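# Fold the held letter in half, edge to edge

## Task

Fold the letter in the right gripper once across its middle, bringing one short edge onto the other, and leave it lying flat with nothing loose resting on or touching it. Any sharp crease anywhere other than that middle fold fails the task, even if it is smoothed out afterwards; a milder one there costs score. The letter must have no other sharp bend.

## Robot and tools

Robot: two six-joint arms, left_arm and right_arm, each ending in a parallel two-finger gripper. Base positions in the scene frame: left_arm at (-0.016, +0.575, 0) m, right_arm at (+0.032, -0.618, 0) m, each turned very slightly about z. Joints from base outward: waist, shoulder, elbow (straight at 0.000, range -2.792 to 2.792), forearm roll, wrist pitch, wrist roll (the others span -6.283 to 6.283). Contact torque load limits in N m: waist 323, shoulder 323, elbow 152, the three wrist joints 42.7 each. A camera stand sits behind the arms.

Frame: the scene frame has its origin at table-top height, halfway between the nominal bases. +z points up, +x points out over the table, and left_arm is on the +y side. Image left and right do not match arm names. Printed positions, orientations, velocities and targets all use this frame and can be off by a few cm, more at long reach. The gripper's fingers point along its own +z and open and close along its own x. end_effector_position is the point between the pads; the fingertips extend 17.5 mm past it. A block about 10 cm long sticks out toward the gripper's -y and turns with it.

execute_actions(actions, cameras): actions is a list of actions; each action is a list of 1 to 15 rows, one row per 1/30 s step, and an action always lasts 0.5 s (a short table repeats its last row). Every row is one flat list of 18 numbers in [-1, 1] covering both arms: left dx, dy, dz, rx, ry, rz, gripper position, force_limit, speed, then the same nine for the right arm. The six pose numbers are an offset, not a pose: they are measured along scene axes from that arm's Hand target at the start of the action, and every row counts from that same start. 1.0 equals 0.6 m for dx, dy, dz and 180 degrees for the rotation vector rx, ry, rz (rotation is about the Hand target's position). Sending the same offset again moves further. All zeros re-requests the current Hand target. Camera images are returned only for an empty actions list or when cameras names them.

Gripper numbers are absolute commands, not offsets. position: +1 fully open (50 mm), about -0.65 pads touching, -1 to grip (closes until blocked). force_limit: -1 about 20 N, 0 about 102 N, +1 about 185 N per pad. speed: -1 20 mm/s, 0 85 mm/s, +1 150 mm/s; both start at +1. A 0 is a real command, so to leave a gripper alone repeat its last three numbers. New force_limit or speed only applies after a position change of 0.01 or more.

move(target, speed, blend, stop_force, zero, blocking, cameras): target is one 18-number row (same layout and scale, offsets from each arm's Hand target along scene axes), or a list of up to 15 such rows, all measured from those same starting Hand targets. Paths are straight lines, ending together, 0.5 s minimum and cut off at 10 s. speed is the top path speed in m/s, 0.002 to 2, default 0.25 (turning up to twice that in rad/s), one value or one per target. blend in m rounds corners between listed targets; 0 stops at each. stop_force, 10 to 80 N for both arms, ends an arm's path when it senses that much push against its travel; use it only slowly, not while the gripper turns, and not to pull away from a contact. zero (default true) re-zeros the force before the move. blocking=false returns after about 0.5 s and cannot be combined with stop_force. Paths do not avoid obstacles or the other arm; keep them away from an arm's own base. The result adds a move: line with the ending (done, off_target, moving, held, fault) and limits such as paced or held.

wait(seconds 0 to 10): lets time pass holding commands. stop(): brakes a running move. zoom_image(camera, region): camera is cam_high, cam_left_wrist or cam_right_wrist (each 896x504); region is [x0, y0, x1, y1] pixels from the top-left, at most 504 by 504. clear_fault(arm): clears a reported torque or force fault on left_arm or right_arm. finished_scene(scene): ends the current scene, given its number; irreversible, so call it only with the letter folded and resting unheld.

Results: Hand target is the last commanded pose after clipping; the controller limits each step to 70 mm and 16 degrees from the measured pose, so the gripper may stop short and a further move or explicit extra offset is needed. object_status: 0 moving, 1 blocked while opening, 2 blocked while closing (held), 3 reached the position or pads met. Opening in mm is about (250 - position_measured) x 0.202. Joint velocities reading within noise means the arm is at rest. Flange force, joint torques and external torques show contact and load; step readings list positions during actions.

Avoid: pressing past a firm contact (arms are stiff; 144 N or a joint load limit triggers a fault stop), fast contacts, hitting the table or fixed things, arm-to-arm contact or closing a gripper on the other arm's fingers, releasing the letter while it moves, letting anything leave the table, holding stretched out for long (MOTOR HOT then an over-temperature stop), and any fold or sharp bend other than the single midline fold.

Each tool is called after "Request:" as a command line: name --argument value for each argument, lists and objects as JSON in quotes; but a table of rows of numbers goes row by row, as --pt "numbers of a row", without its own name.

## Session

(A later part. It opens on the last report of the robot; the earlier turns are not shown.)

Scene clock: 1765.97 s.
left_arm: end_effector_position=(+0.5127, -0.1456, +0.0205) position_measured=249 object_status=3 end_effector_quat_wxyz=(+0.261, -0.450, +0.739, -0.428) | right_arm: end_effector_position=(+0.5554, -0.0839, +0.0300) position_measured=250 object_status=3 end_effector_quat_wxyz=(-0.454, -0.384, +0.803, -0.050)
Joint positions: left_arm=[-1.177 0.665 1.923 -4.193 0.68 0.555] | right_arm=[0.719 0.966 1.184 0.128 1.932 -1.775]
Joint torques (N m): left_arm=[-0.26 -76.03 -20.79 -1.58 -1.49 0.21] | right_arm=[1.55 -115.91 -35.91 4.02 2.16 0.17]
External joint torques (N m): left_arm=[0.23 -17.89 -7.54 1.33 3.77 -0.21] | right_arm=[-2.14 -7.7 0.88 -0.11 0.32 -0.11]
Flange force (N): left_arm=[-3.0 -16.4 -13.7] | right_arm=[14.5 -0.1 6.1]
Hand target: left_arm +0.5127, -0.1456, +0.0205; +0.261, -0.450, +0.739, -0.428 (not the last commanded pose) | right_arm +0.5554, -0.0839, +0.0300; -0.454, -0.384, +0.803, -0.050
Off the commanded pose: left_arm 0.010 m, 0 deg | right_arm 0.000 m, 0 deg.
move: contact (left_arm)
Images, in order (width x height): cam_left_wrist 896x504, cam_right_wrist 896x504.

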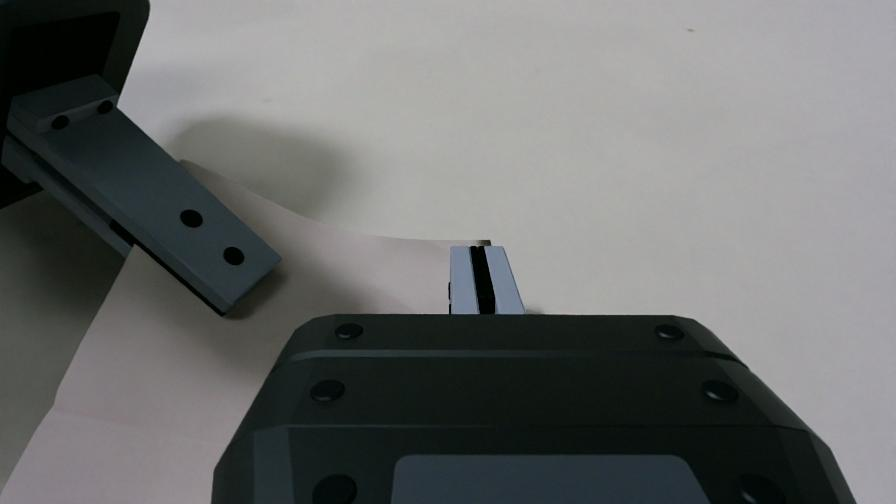

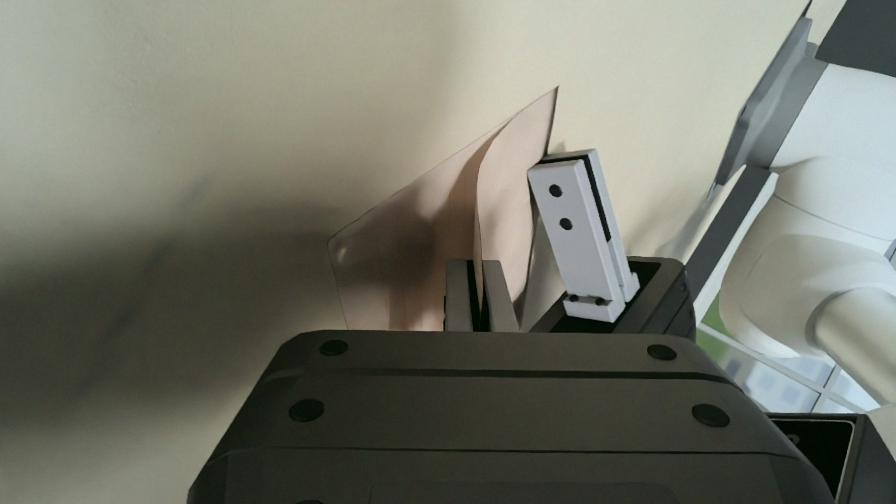

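Request:
move --pt "0 0 0.05 0 0 0 -0.65 -1.0 0.5 0 0 0 0 0 0 -0.654902 1.0 1.0" --pt "-0.078 0.1043 0.05 0 0 0 -0.65 -1.0 0.5 0 0 0 0 0 0 -0.654902 1.0 1.0" --speed '[0.08, 0.12]' --blend '[0.008, 0]' --cameras '["cam_left_wrist", "cam_right_wrist"]'

Request:
zoom_image --camera "cam_left_wrist" --region '[100, 0, 604, 330]'

Scene clock: 1791.30 s.
left_arm: end_effector_position=(+0.4659, -0.0830, +0.0505) position_measured=249 object_status=3 end_effector_quat_wxyz=(+0.261, -0.450, +0.739, -0.428) | right_arm: end_effector_position=(+0.5554, -0.0839, +0.0300) position_measured=250 object_status=3 end_effector_quat_wxyz=(-0.454, -0.384, +0.803, -0.050)
Joint positions: left_arm=[-1.206 0.55 2.076 -4.188 0.711 0.515] | right_arm=[0.719 0.966 1.184 0.128 1.932 -1.775]
Joint torques (N m): left_arm=[-1.74 -81.07 -27.77 -0.03 2.12 0.2] | right_arm=[1.2 -115.82 -35.88 3.98 2.13 0.14]
External joint torques (N m): left_arm=[2.01 -1.21 0.92 -0.2 0.22 -0.2] | right_arm=[-1.34 -7.18 1.06 -0.08 0.34 -0.08]
Flange force (N): left_arm=[-4.1 -1.0 -1.2] | right_arm=[13.7 0.6 6.2]
Hand target: left_arm +0.4659, -0.0830, +0.0505; +0.261, -0.450, +0.739, -0.428 | right_arm +0.5554, -0.0839, +0.0300; -0.454, -0.384, +0.803, -0.050
Off the commanded pose: left_arm 0.000 m, 0 deg | right_arm 0.000 m, 0 deg.
move: done
Images, in order (width x height): cam_left_wrist 896x504, cam_right_wrist 896x504.

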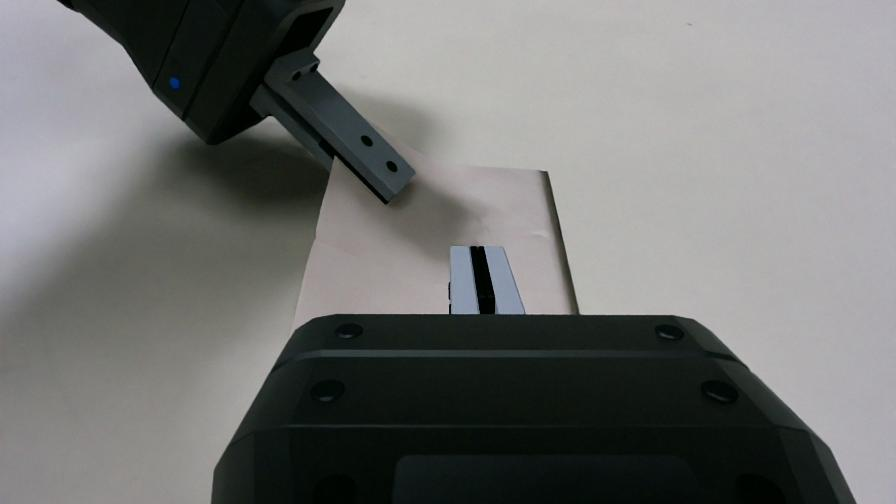

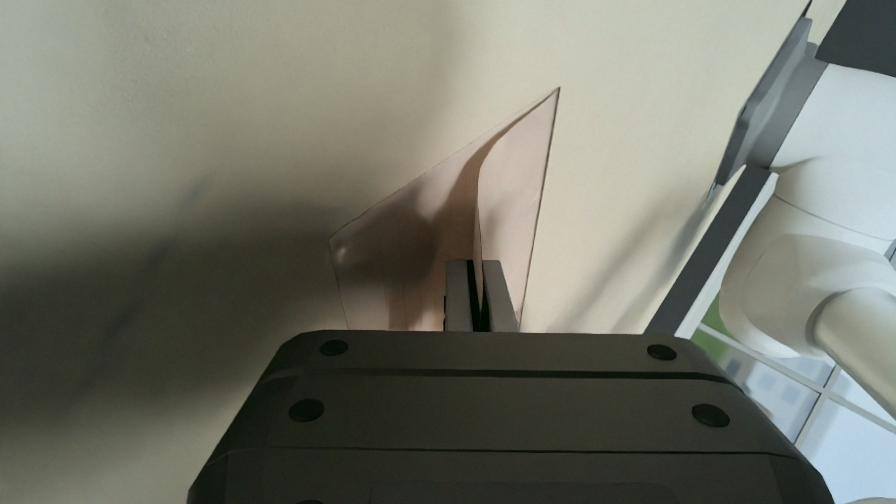

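Scaled by 1.000.

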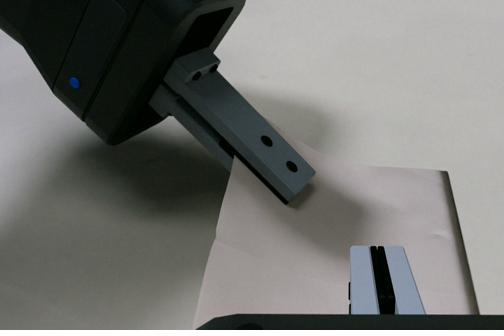

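Request:
move --pt "0 0 -0.035 0 0 0 -0.65 -1.0 0.5 0 0 0 0 0 0 -0.654902 1.0 1.0" --pt "0 0 -0.06 0 0 0 -0.65 -1.0 0.5 0 0 0 0 0 0 -0.654902 1.0 1.0" --speed '[0.06, 0.015]' --stop_force 10 --cameras '["cam_left_wrist", "cam_right_wrist"]'

Request:
zoom_image --camera "cam_left_wrist" --region '[100, 0, 604, 330]'

Request:
zoom_image --camera "cam_right_wrist" --region '[300, 40, 640, 340]'

Scene clock: 1802.20 s.
left_arm: end_effector_position=(+0.4659, -0.0831, +0.0201) position_measured=249 object_status=3 end_effector_quat_wxyz=(+0.261, -0.450, +0.739, -0.428) | right_arm: end_effector_position=(+0.5554, -0.0839, +0.0300) position_measured=250 object_status=3 end_effector_quat_wxyz=(-0.454, -0.384, +0.803, -0.050)
Joint positions: left_arm=[-1.206 0.599 2.079 -4.137 0.739 0.447] | right_arm=[0.719 0.966 1.184 0.128 1.932 -1.775]
Joint torques (N m): left_arm=[-1.04 -63.25 -17.65 -1.33 -3.17 0.19] | right_arm=[1.73 -116.09 -35.61 4.17 2.18 0.22]
External joint torques (N m): left_arm=[1.35 -21.28 -7.13 1.03 5.6 -0.19] | right_arm=[-1.38 -7.07 0.77 -0.26 0.3 -0.16]
Flange force (N): left_arm=[-5.7 -21.5 -19.3] | right_arm=[13.1 0.3 5.5]
Hand target: left_arm +0.4659, -0.0831, +0.0201; +0.261, -0.450, +0.739, -0.428 (not the last commanded pose) | right_arm +0.5554, -0.0839, +0.0300; -0.454, -0.384, +0.803, -0.050
Off the commanded pose: left_arm 0.006 m, 0 deg | right_arm 0.000 m, 0 deg.
move: contact (left_arm); path passed 1 of 2 targets
Images, in order (width x height): cam_left_wrist 896x504, cam_right_wrist 896x504.

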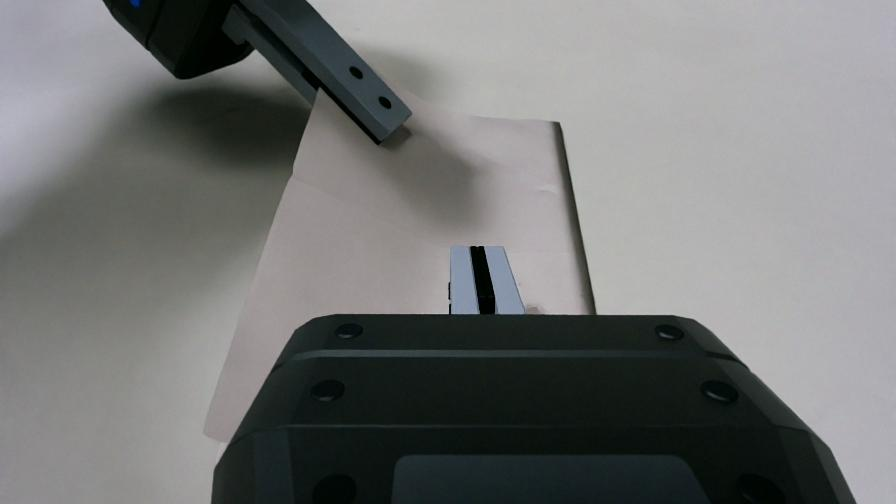

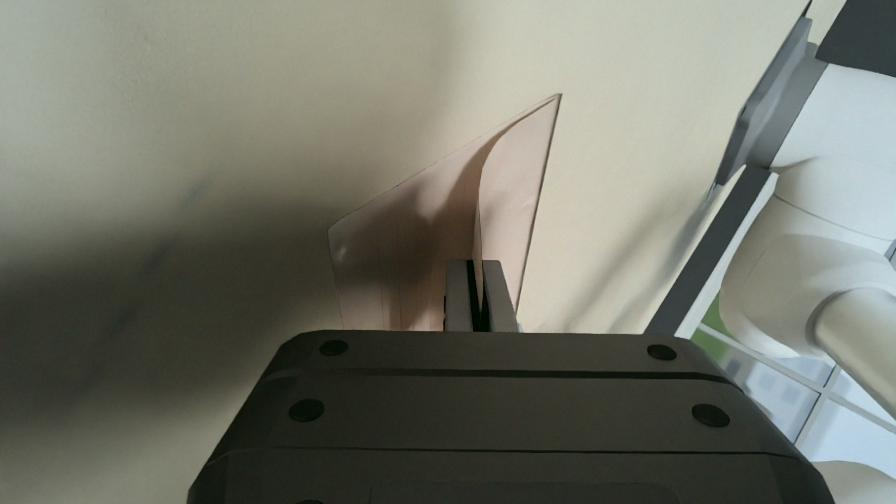

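Scaled by 1.000.

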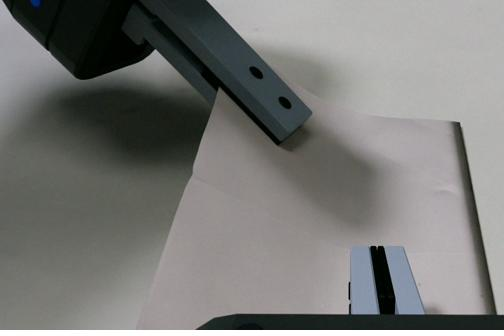

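Scaled by 1.482 from the camera's 896x504 image, which has a finer 1280x720 frame.

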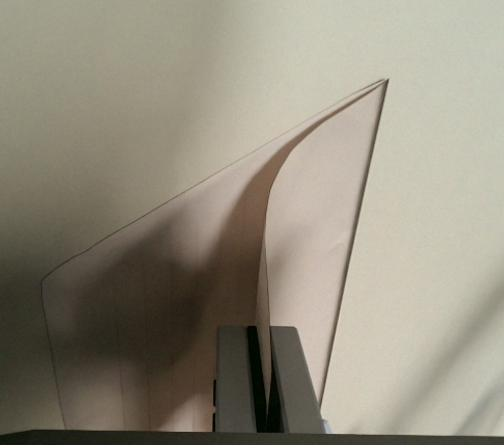

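Request:
move --pt "0 0 0 0 0 0 -0.65 -1.0 0.5 0 0 0 0 0 0 -0.42 -1.0 -1.0" --pt "0 0 0 0 0 0 -0.65 -1.0 0.5 0.0575 0.0356 0.0487 0 0 0 -0.42 -1.0 -1.0" --speed '[0.05, 0.04]' --cameras '["all"]'

Request:
zoom_image --camera "cam_left_wrist" --region '[100, 0, 604, 330]'

Request:
zoom_image --camera "cam_right_wrist" --region '[250, 40, 640, 340]'

Scene clock: 1816.20 s.
left_arm: end_effector_position=(+0.4659, -0.0831, +0.0201) position_measured=249 object_status=3 end_effector_quat_wxyz=(+0.261, -0.450, +0.739, -0.428) | right_arm: end_effector_position=(+0.5899, -0.0625, +0.0592) position_measured=215 object_status=3 end_effector_quat_wxyz=(-0.454, -0.384, +0.803, -0.050)
Joint positions: left_arm=[-1.206 0.599 2.079 -4.137 0.739 0.448] | right_arm=[0.713 1.001 1.05 0.128 2.031 -1.767]
Joint torques (N m): left_arm=[-1.08 -63.02 -17.78 -1.33 -3.13 0.18] | right_arm=[1.43 -119.67 -37.75 4.16 2.18 0.21]
External joint torques (N m): left_arm=[1.09 -21.52 -7.02 1.05 5.55 -0.18] | right_arm=[-1.42 -7.57 0.8 -0.04 0.29 -0.15]
Flange force (N): left_arm=[-5.7 -21.6 -20.0] | right_arm=[14.3 0.6 7.8]
Hand target: left_arm +0.4659, -0.0831, +0.0201; +0.261, -0.450, +0.739, -0.428 | right_arm +0.5899, -0.0625, +0.0592; -0.454, -0.384, +0.803, -0.050
Off the commanded pose: left_arm 0.000 m, 0 deg | right_arm 0.000 m, 0 deg.
move: done

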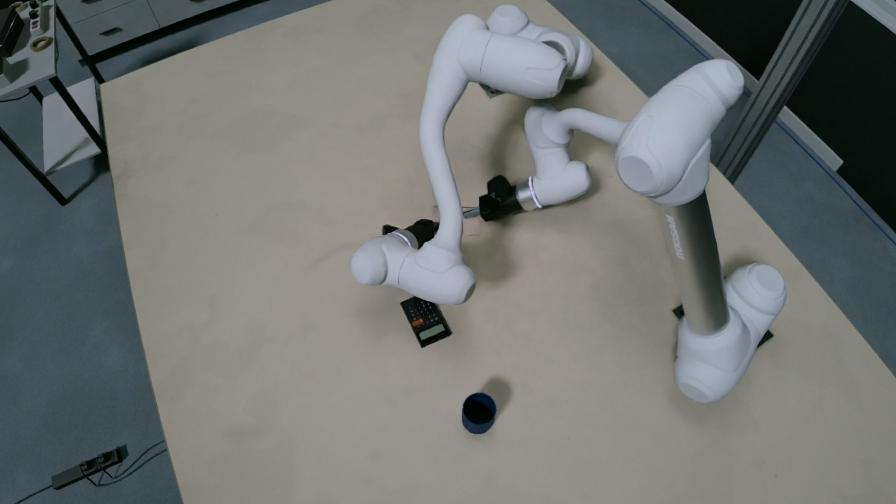

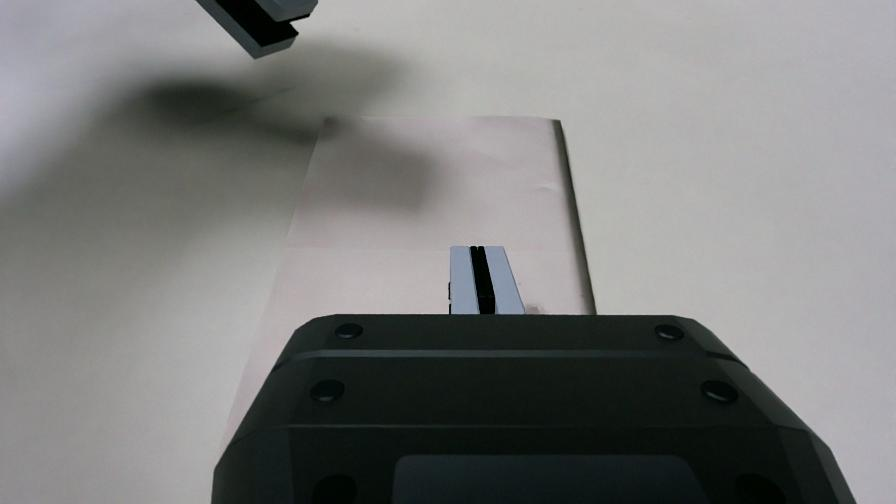

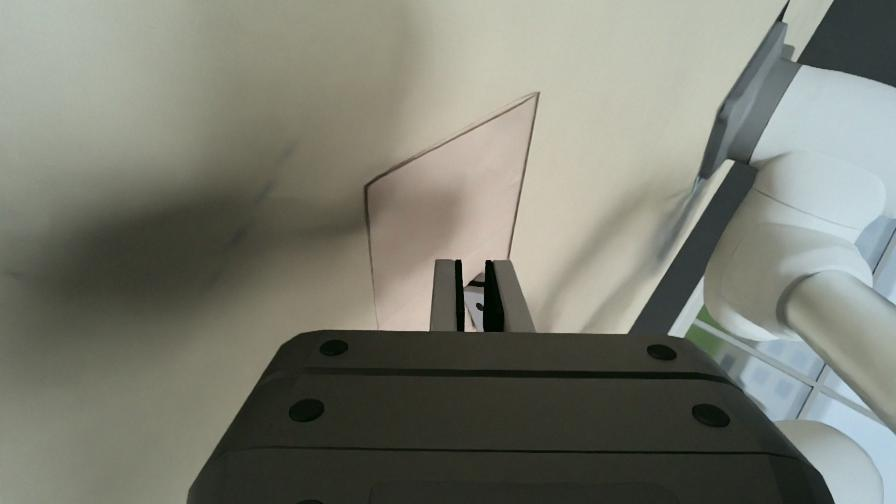

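Scaled by 1.000.

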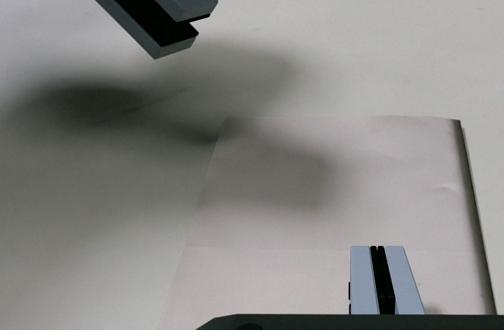

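Scaled by 1.292 from the camera's 896x504 image, which has a finer 1280x720 frame.

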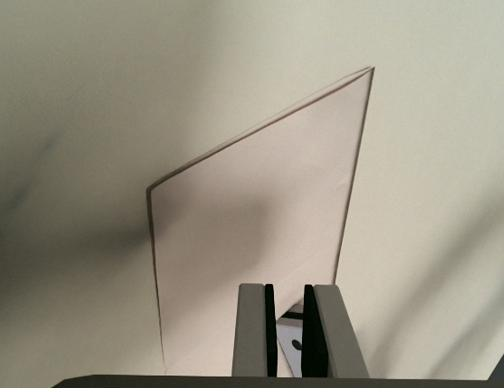

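Request:
move --pt "0 0 0.05 0 0 0 -0.65 -1.0 0.5 0.04 0.025 0.05 0 0 0 -0.42 -1.0 -1.0" --pt "-0.1333 0.0689 0.08 0 0 0 -0.65 -1.0 0.5 0.08 0.05 0.12 0 0 0 -0.42 -1.0 -1.0" --speed '[0.08, 0.12]' --blend '[0.005, 0]' --cameras '["all"]'

Request:
zoom_image --camera "cam_left_wrist" --region '[200, 0, 704, 330]'

Request:
zoom_image --camera "cam_right_wrist" --region '[250, 40, 640, 340]'

Scene clock: 1831.43 s.
left_arm: end_effector_position=(+0.3860, -0.0417, +0.0681) position_measured=249 object_status=3 end_effector_quat_wxyz=(+0.261, -0.450, +0.739, -0.428) | right_arm: end_effector_position=(+0.6379, -0.0325, +0.1312) position_measured=215 object_status=3 end_effector_quat_wxyz=(-0.454, -0.384, +0.803, -0.050)
Joint positions: left_arm=[-1.316 0.457 2.207 -4.274 0.776 0.501] | right_arm=[0.705 1.051 0.81 0.137 2.22 -1.745]
Joint torques (N m): left_arm=[-1.53 -71.15 -26.46 0.25 2.19 0.18] | right_arm=[1.31 -124.95 -41.28 4.54 2.12 0.16]
External joint torques (N m): left_arm=[1.65 -1 1.07 -0.21 0.16 -0.18] | right_arm=[-1.54 -7.99 1.31 -0.12 0.34 -0.1]
Flange force (N): left_arm=[-3.9 -1.0 -0.9] | right_arm=[17.2 0.4 14.7]
Hand target: left_arm +0.3859, -0.0417, +0.0681; +0.261, -0.450, +0.739, -0.428 | right_arm +0.6379, -0.0325, +0.1312; -0.454, -0.384, +0.803, -0.050
Off the commanded pose: left_arm 0.000 m, 0 deg | right_arm 0.000 m, 0 deg.
move: done

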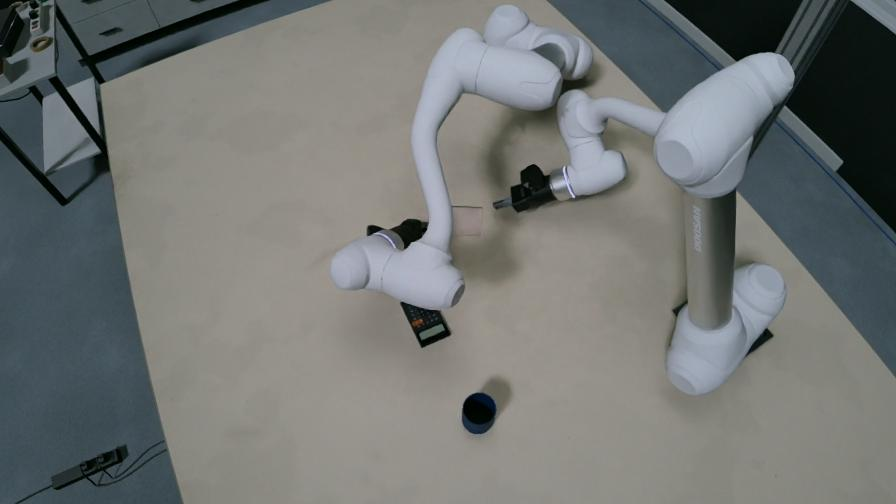

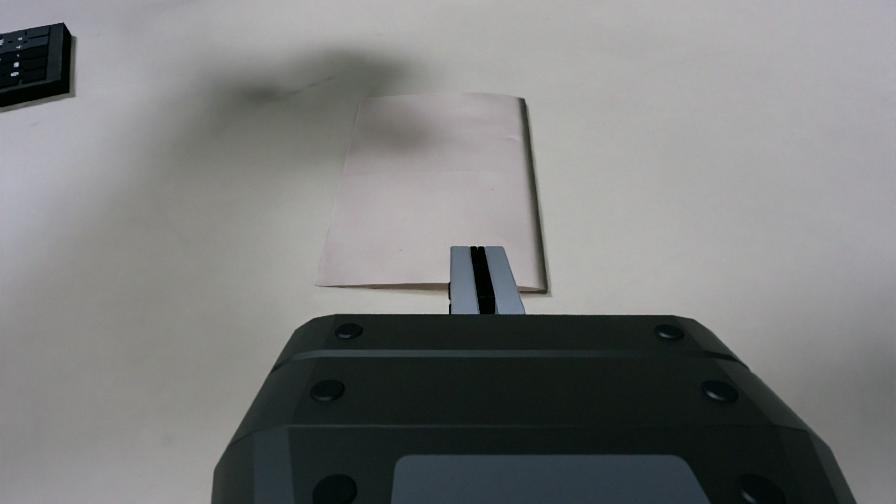

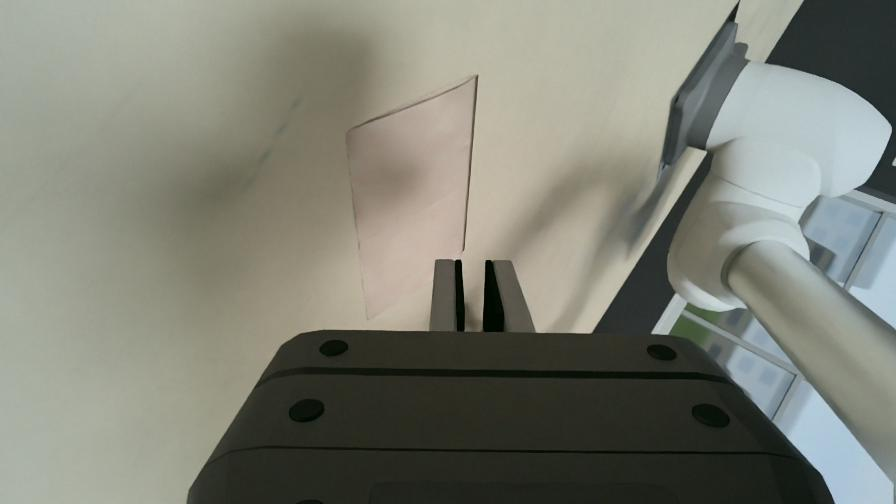

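Scaled by 1.000.

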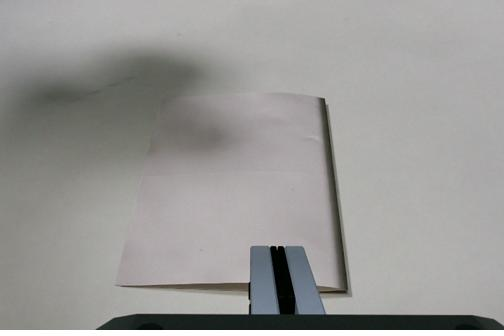

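Scaled by 1.292 from the camera's 896x504 image, which has a finer 1280x720 frame.

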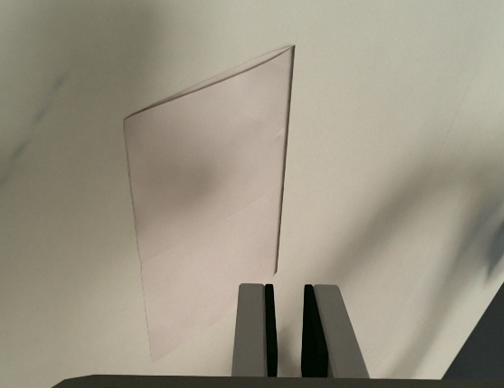

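Request:
move --pt "0 0 0 0 0 0 -0.65 -1.0 0.5 -0.0633 -0.1125 0.1483 0.1359 -0.0702 0 -0.42 -1.0 -1.0" --pt "0 0 0 0 0 0 -0.65 -1.0 0.5 -0.23 -0.6125 0.1983 0.2717 -0.1403 0 -0.42 -1.0 -1.0" --speed 0.25 --blend '[0.04, 0]' --cameras '["all"]'

Request:
zoom_image --camera "cam_high" --region '[390, 160, 530, 260]'

Request:
zoom_image --camera "cam_left_wrist" --region '[280, 60, 600, 310]'

Scene clock: 1917.73 s.
left_arm: end_effector_position=(+0.3859, -0.0417, +0.0681) position_measured=249 object_status=3 end_effector_quat_wxyz=(+0.261, -0.450, +0.739, -0.428) | right_arm: end_effector_position=(+0.4999, -0.4000, +0.2501) position_measured=215 object_status=3 end_effector_quat_wxyz=(-0.075, -0.516, +0.829, +0.204)
Joint positions: left_arm=[-1.316 0.457 2.207 -4.274 0.776 0.501] | right_arm=[0.203 0.135 1.907 0.328 1.409 -2.602]
Joint torques (N m): left_arm=[-1.73 -70.81 -26.48 0.27 2.2 0.19] | right_arm=[1.48 -50.89 -40.34 4.63 0.75 0.12]
External joint torques (N m): left_arm=[1.86 -1.35 1.1 -0.23 0.15 -0.19] | right_arm=[-1.58 -2.76 1.05 -0.08 0.14 -0.13]
Flange force (N): left_arm=[-4.4 -1.6 -1.2] | right_arm=[6.3 3.2 -0.4]
Hand target: left_arm +0.3859, -0.0417, +0.0681; +0.261, -0.450, +0.739, -0.428 | right_arm +0.4999, -0.4000, +0.2502; -0.075, -0.516, +0.829, +0.204
Off the commanded pose: left_arm 0.000 m, 0 deg | right_arm 0.000 m, 0 deg.
move: done

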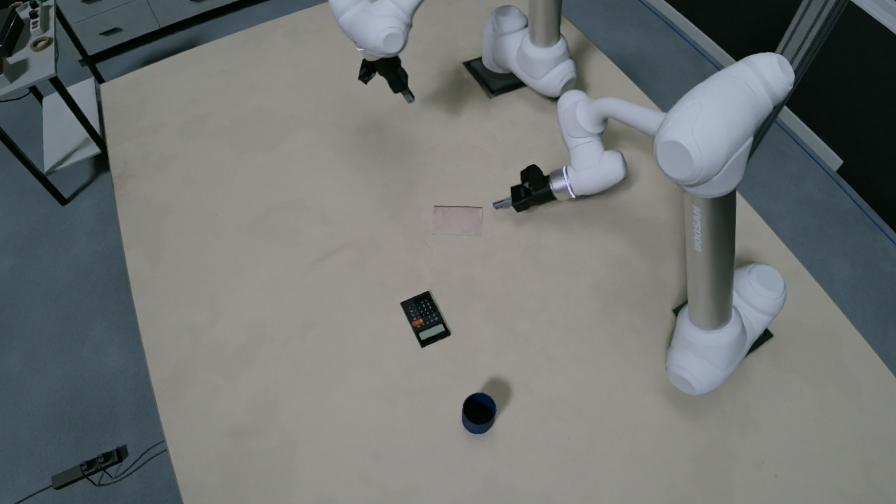

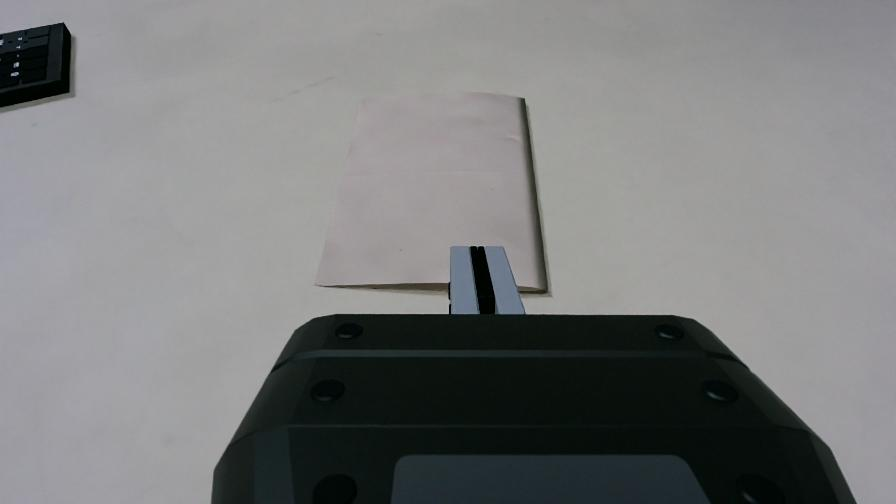

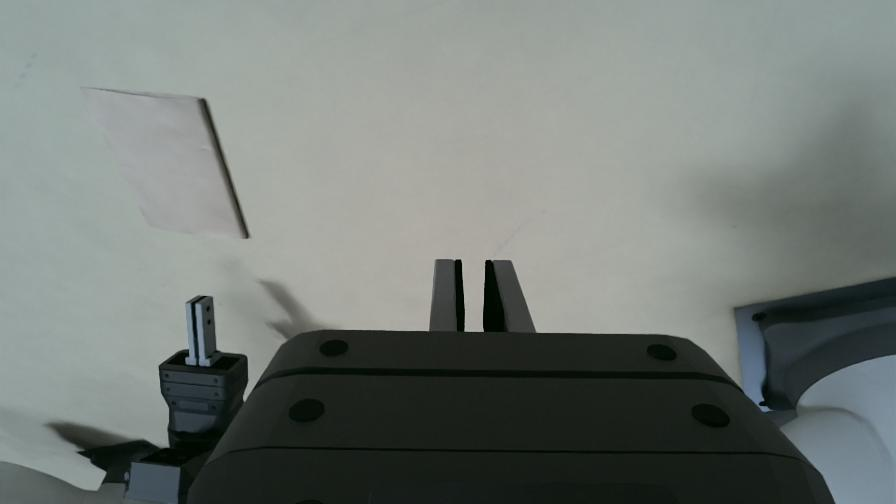

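Scaled by 3.600 from the camera's 896x504 image, which has a finer 1280x720 frame.

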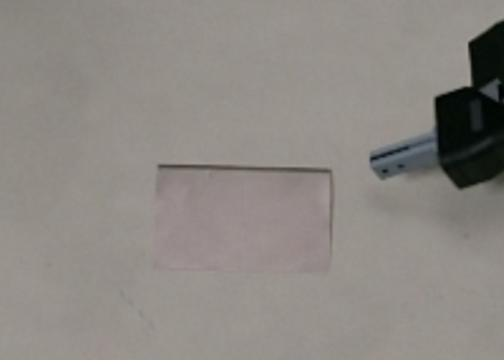

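Scaled by 1.575 from the camera's 896x504 image, which has a finer 1280x720 frame.

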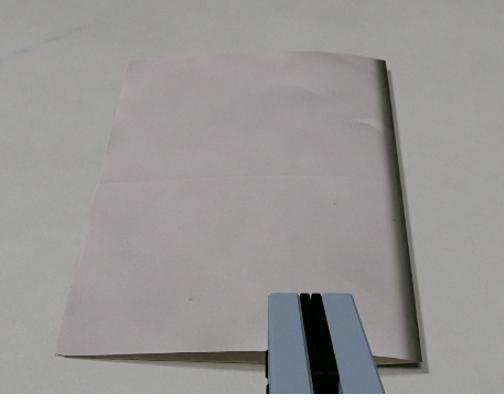

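Request:
move --target '[-0.1557, 0.0803, 0.02, 0, 0, 0, -0.65, -1.0, 0.5, -0.0375, 0.4463, -0.3333, -0.087, -0.109, -0.0059, -0.65, -1.0, 0.0]' --speed 0.2 --cameras '["all"]'

Request:
zoom_image --camera "cam_left_wrist" --region '[280, 0, 680, 280]'

Request:
zoom_image --camera "cam_high" --region '[390, 160, 530, 260]'

Scene clock: 1998.60 s.
left_arm: end_effector_position=(+0.2925, +0.0065, +0.0801) position_measured=249 object_status=3 end_effector_quat_wxyz=(+0.261, -0.450, +0.739, -0.428) | right_arm: end_effector_position=(+0.4774, -0.1322, +0.0502) position_measured=249 object_status=3 end_effector_quat_wxyz=(+0.000, -0.520, +0.854, +0.000)
Joint positions: left_arm=[-1.483 0.368 2.337 -4.413 0.86 0.485] | right_arm=[0.792 0.412 1.906 -0.001 0.824 -1.889]
Joint torques (N m): left_arm=[-0.95 -60.51 -24.72 0.59 2.2 0.21] | right_arm=[1.21 -70.64 -33.41 3.27 -0.22 0.17]
External joint torques (N m): left_arm=[0.97 -1.48 0.99 -0.18 0.17 -0.21] | right_arm=[-1.25 -4.74 0.93 -0.09 0.19 -0.17]
Flange force (N): left_arm=[-3.6 -1.7 -1.8] | right_arm=[8.1 0.0 -5.3]
Hand target: left_arm +0.2925, +0.0065, +0.0801; +0.261, -0.450, +0.739, -0.428 | right_arm +0.4774, -0.1322, +0.0502; +0.000, -0.521, +0.854, +0.000
Off the commanded pose: left_arm 0.000 m, 0 deg | right_arm 0.000 m, 0 deg.
move: done

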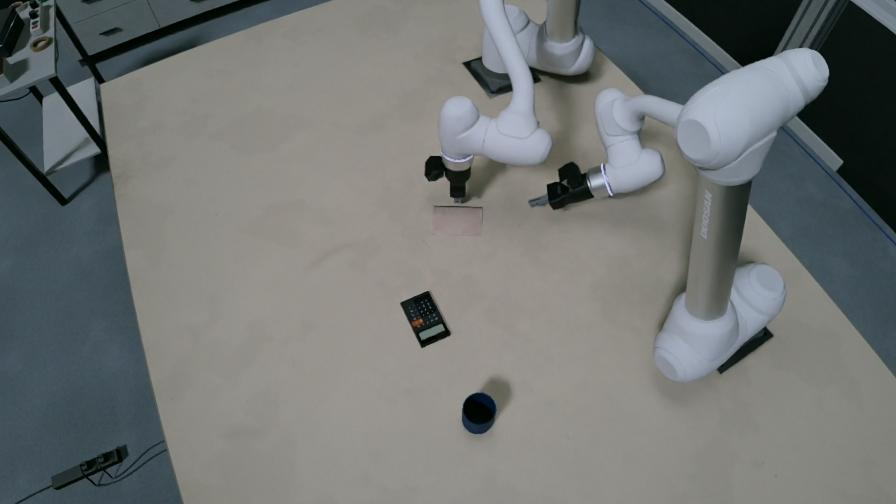

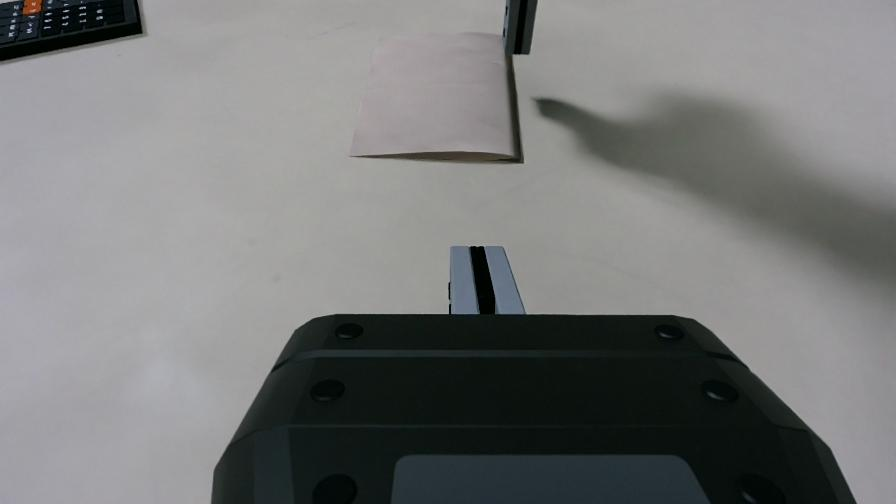

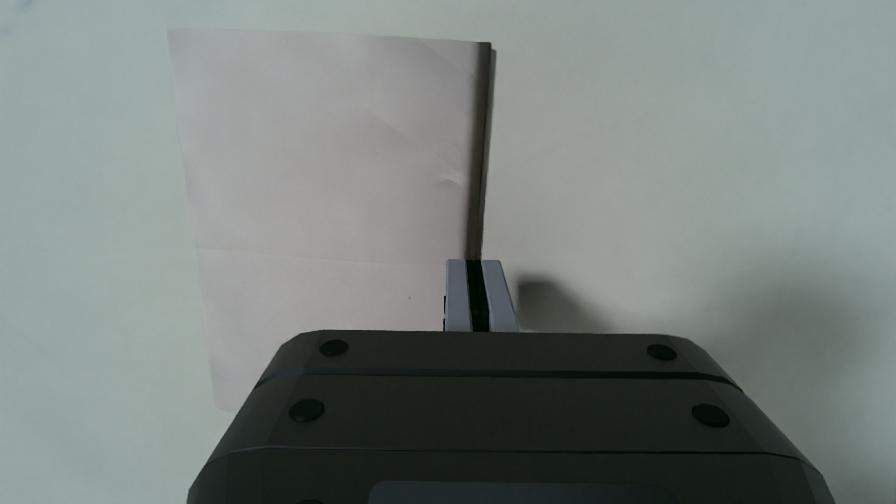

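Scaled by 1.260 from the camera's 896x504 image, which has a finer 1280x720 frame.

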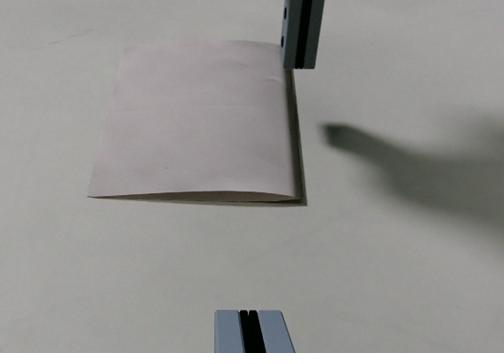

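Scaled by 3.600 from the camera's 896x504 image, which has a finer 1280x720 frame.

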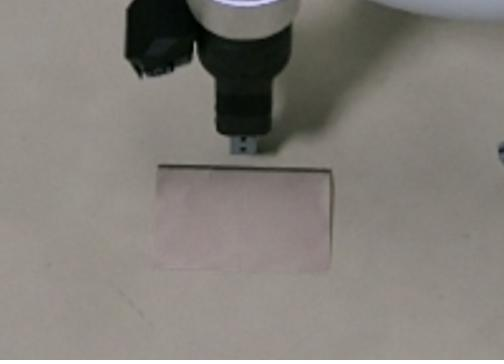

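Request:
move --pt "0 0 0 0 0 0 -0.65 -1.0 0.5 0 0 -0.035 0 0 0 -0.65 -1.0 0.0" --pt "0 0 0 0 0 0 -0.65 -1.0 0.5 0 0 -0.075 0 0 0 -0.65 -1.0 0.0" --speed '[0.06, 0.015]' --stop_force 15 --cameras '["cam_left_wrist", "cam_right_wrist"]'

Request:
zoom_image --camera "cam_left_wrist" --region '[280, 0, 680, 280]'

Request:
zoom_image --camera "cam_right_wrist" --region '[350, 0, 600, 300]'

Scene clock: 2027.50 s.
left_arm: end_effector_position=(+0.2925, +0.0065, +0.0801) position_measured=249 object_status=3 end_effector_quat_wxyz=(+0.261, -0.450, +0.739, -0.428) | right_arm: end_effector_position=(+0.4774, -0.1322, +0.0170) position_measured=249 object_status=3 end_effector_quat_wxyz=(+0.000, -0.521, +0.854, +0.000)
Joint positions: left_arm=[-1.483 0.368 2.337 -4.413 0.86 0.485] | right_arm=[0.792 0.452 1.924 -0.001 0.767 -1.889]
Joint torques (N m): left_arm=[-1.55 -60.58 -24.7 0.57 2.21 0.2] | right_arm=[1.67 -41.83 -19.27 3.21 -3.52 0.16]
External joint torques (N m): left_arm=[1.51 -1.17 1.01 -0.16 0.15 -0.2] | right_arm=[-1.69 -35.83 -11.45 -0.2 3.48 -0.16]
Flange force (N): left_arm=[-4.1 -1.7 -0.4] | right_arm=[17.0 1.7 -55.8]
Hand target: left_arm +0.2925, +0.0065, +0.0801; +0.261, -0.450, +0.739, -0.428 | right_arm +0.4774, -0.1322, +0.0170; +0.000, -0.521, +0.854, +0.000 (not the last commanded pose)
Off the commanded pose: left_arm 0.000 m, 0 deg | right_arm 0.012 m, 0 deg.
move: contact (right_arm); path passed 1 of 2 targets
Images, in order (width x height): cam_left_wrist 896x504, cam_right_wrist 896x504.

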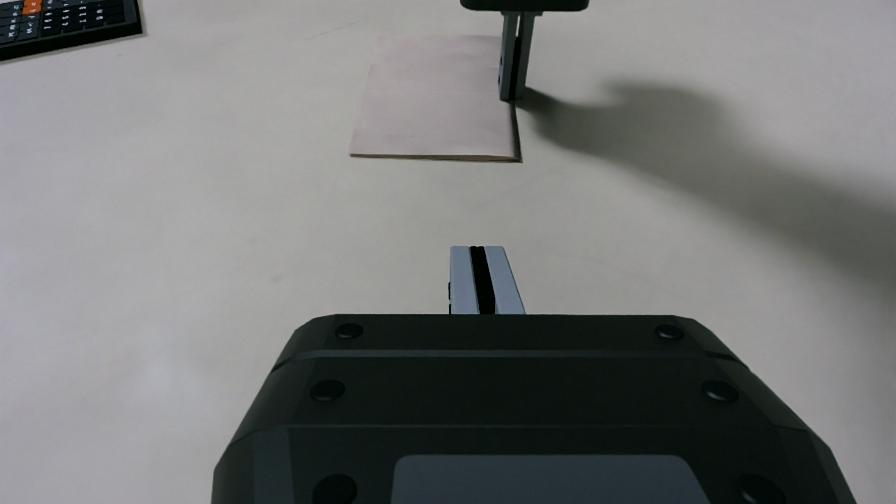

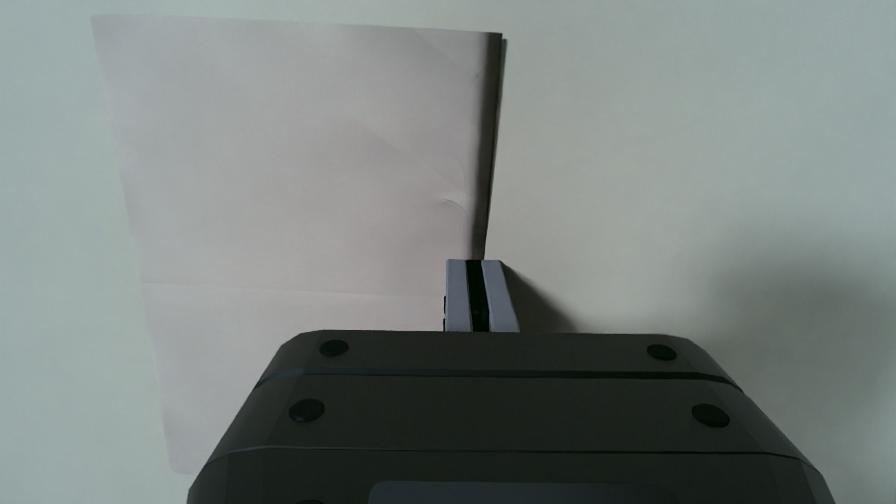

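Scaled by 1.260 from the camera's 896x504 image, which has a finer 1280x720 frame.

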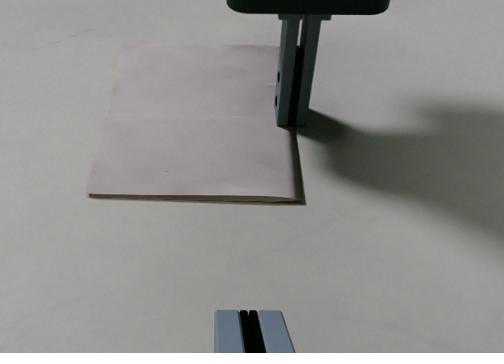

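Scaled by 1.680 from the camera's 896x504 image, which has a finer 1280x720 frame.

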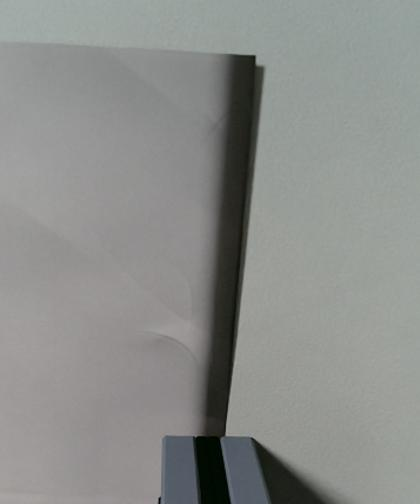

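Request:
move --pt "0 0 0 0 0 0 -0.65 -1.0 0.5 0 0 0.0217 0 0 0 -0.65 -1.0 0.0" --pt "0 0 0 0 0 0 -0.65 -1.0 0.5 -0.0326 0.0168 0.0217 0 0 0 -0.65 -1.0 0.0" --pt "0 0 0 0 0 0 -0.65 -1.0 0.5 -0.0326 0.0168 0.0007 0 0 0 -0.65 -1.0 0.0" --pt "0 0 0 0 0 0 -0.65 -1.0 0.5 -0.0326 0.0168 0.0217 0 0 0 -0.65 -1.0 0.0" --pt "0 0 0 0 0 0 -0.65 -1.0 0.5 -0.0652 0.0337 0.0217 0 0 0 -0.65 -1.0 0.0" --pt "0 0 0 0 0 0 -0.65 -1.0 0.5 -0.0652 0.0337 0.0007 0 0 0 -0.65 -1.0 0.0" --pt "0 0 0 0 0 0 -0.65 -1.0 0.5 -0.0652 0.0337 0.0217 0 0 0 -0.65 -1.0 0.0" --pt "0 0 0 0 0 0 -0.65 -1.0 0.5 -0.0919 0.0474 0.0217 0 0 0 -0.65 -1.0 0.0" --pt "0 0 0 0 0 0 -0.65 -1.0 0.5 -0.0919 0.0474 0.0007 0 0 0 -0.65 -1.0 0.0" --speed '[0.08, 0.1, 0.04, 0.08, 0.1, 0.04, 0.08, 0.1, 0.04]' --blend '[0.004, 0.004, 0, 0.004, 0.004, 0, 0.004, 0.004, 0]' --cameras '["cam_left_wrist", "cam_right_wrist"]'

Request:
zoom_image --camera "cam_left_wrist" --region '[280, 0, 680, 280]'

Request:
zoom_image --camera "cam_right_wrist" --region '[350, 0, 600, 300]'

Scene clock: 2078.27 s.
left_arm: end_effector_position=(+0.2925, +0.0065, +0.0801) position_measured=249 object_status=3 end_effector_quat_wxyz=(+0.261, -0.450, +0.739, -0.428) | right_arm: end_effector_position=(+0.4223, -0.1037, +0.0174) position_measured=249 object_status=3 end_effector_quat_wxyz=(+0.000, -0.521, +0.854, +0.000)
Joint positions: left_arm=[-1.483 0.368 2.337 -4.413 0.86 0.485] | right_arm=[0.884 0.435 1.951 -0.001 0.756 -1.797]
Joint torques (N m): left_arm=[-1.63 -60.65 -24.79 0.58 2.18 0.2] | right_arm=[0.64 -68.27 -30.42 3.06 -0.63 0.15]
External joint torques (N m): left_arm=[1.63 -0.95 1.13 -0.18 0.19 -0.2] | right_arm=[-0.43 -7.33 0.09 -0.09 0.61 -0.15]
Flange force (N): left_arm=[-4.2 -1.4 -0.1] | right_arm=[8.5 0.6 -10.3]
Hand target: left_arm +0.2925, +0.0065, +0.0801; +0.261, -0.450, +0.739, -0.428 | right_arm +0.4223, -0.1037, +0.0174; +0.000, -0.521, +0.854, +0.000
Off the commanded pose: left_arm 0.000 m, 0 deg | right_arm 0.000 m, 0 deg.
move: done
Images, in order (width x height): cam_left_wrist 896x504, cam_right_wrist 896x504.

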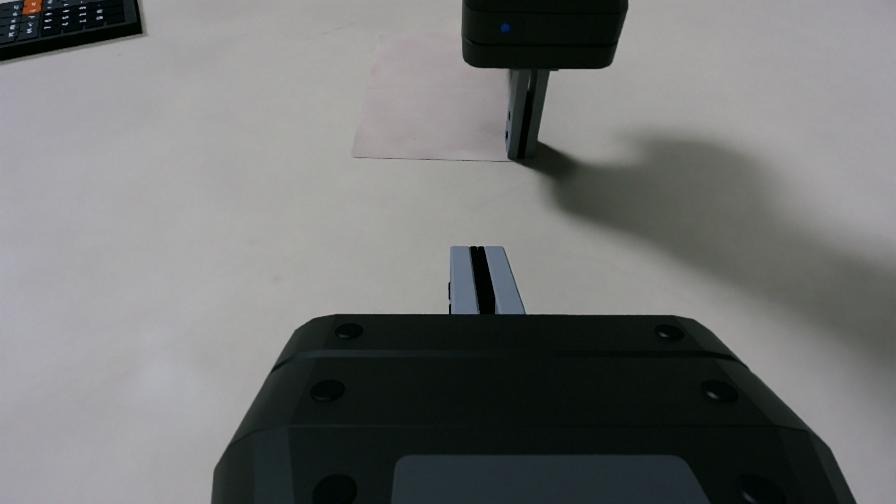

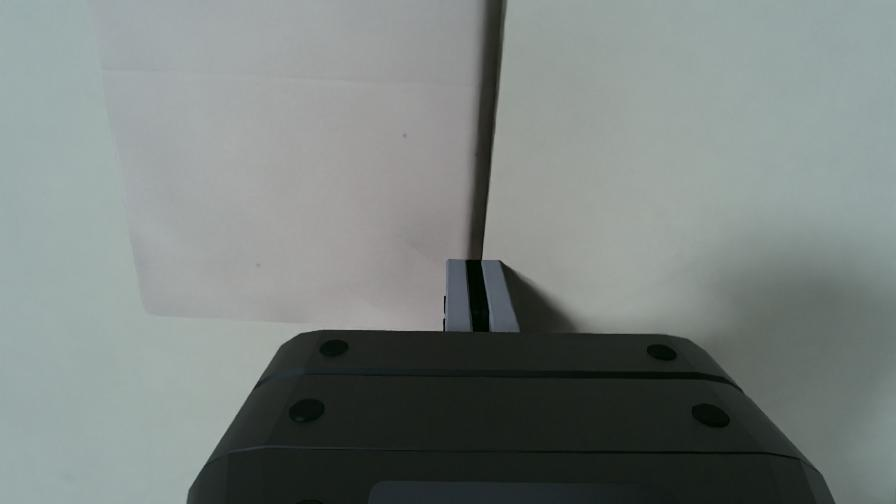

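Scaled by 1.260 from the camera's 896x504 image, which has a finer 1280x720 frame.

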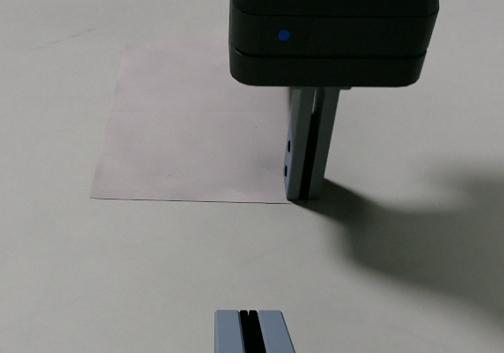

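Scaled by 1.680 from the camera's 896x504 image, which has a finer 1280x720 frame.

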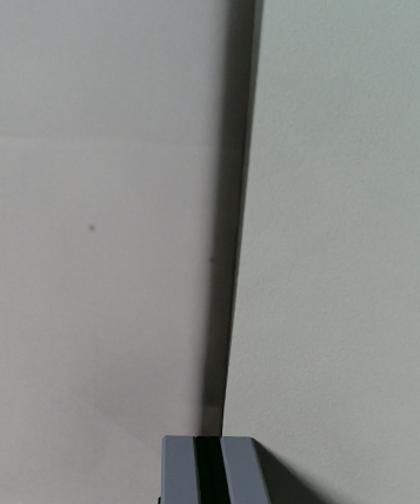

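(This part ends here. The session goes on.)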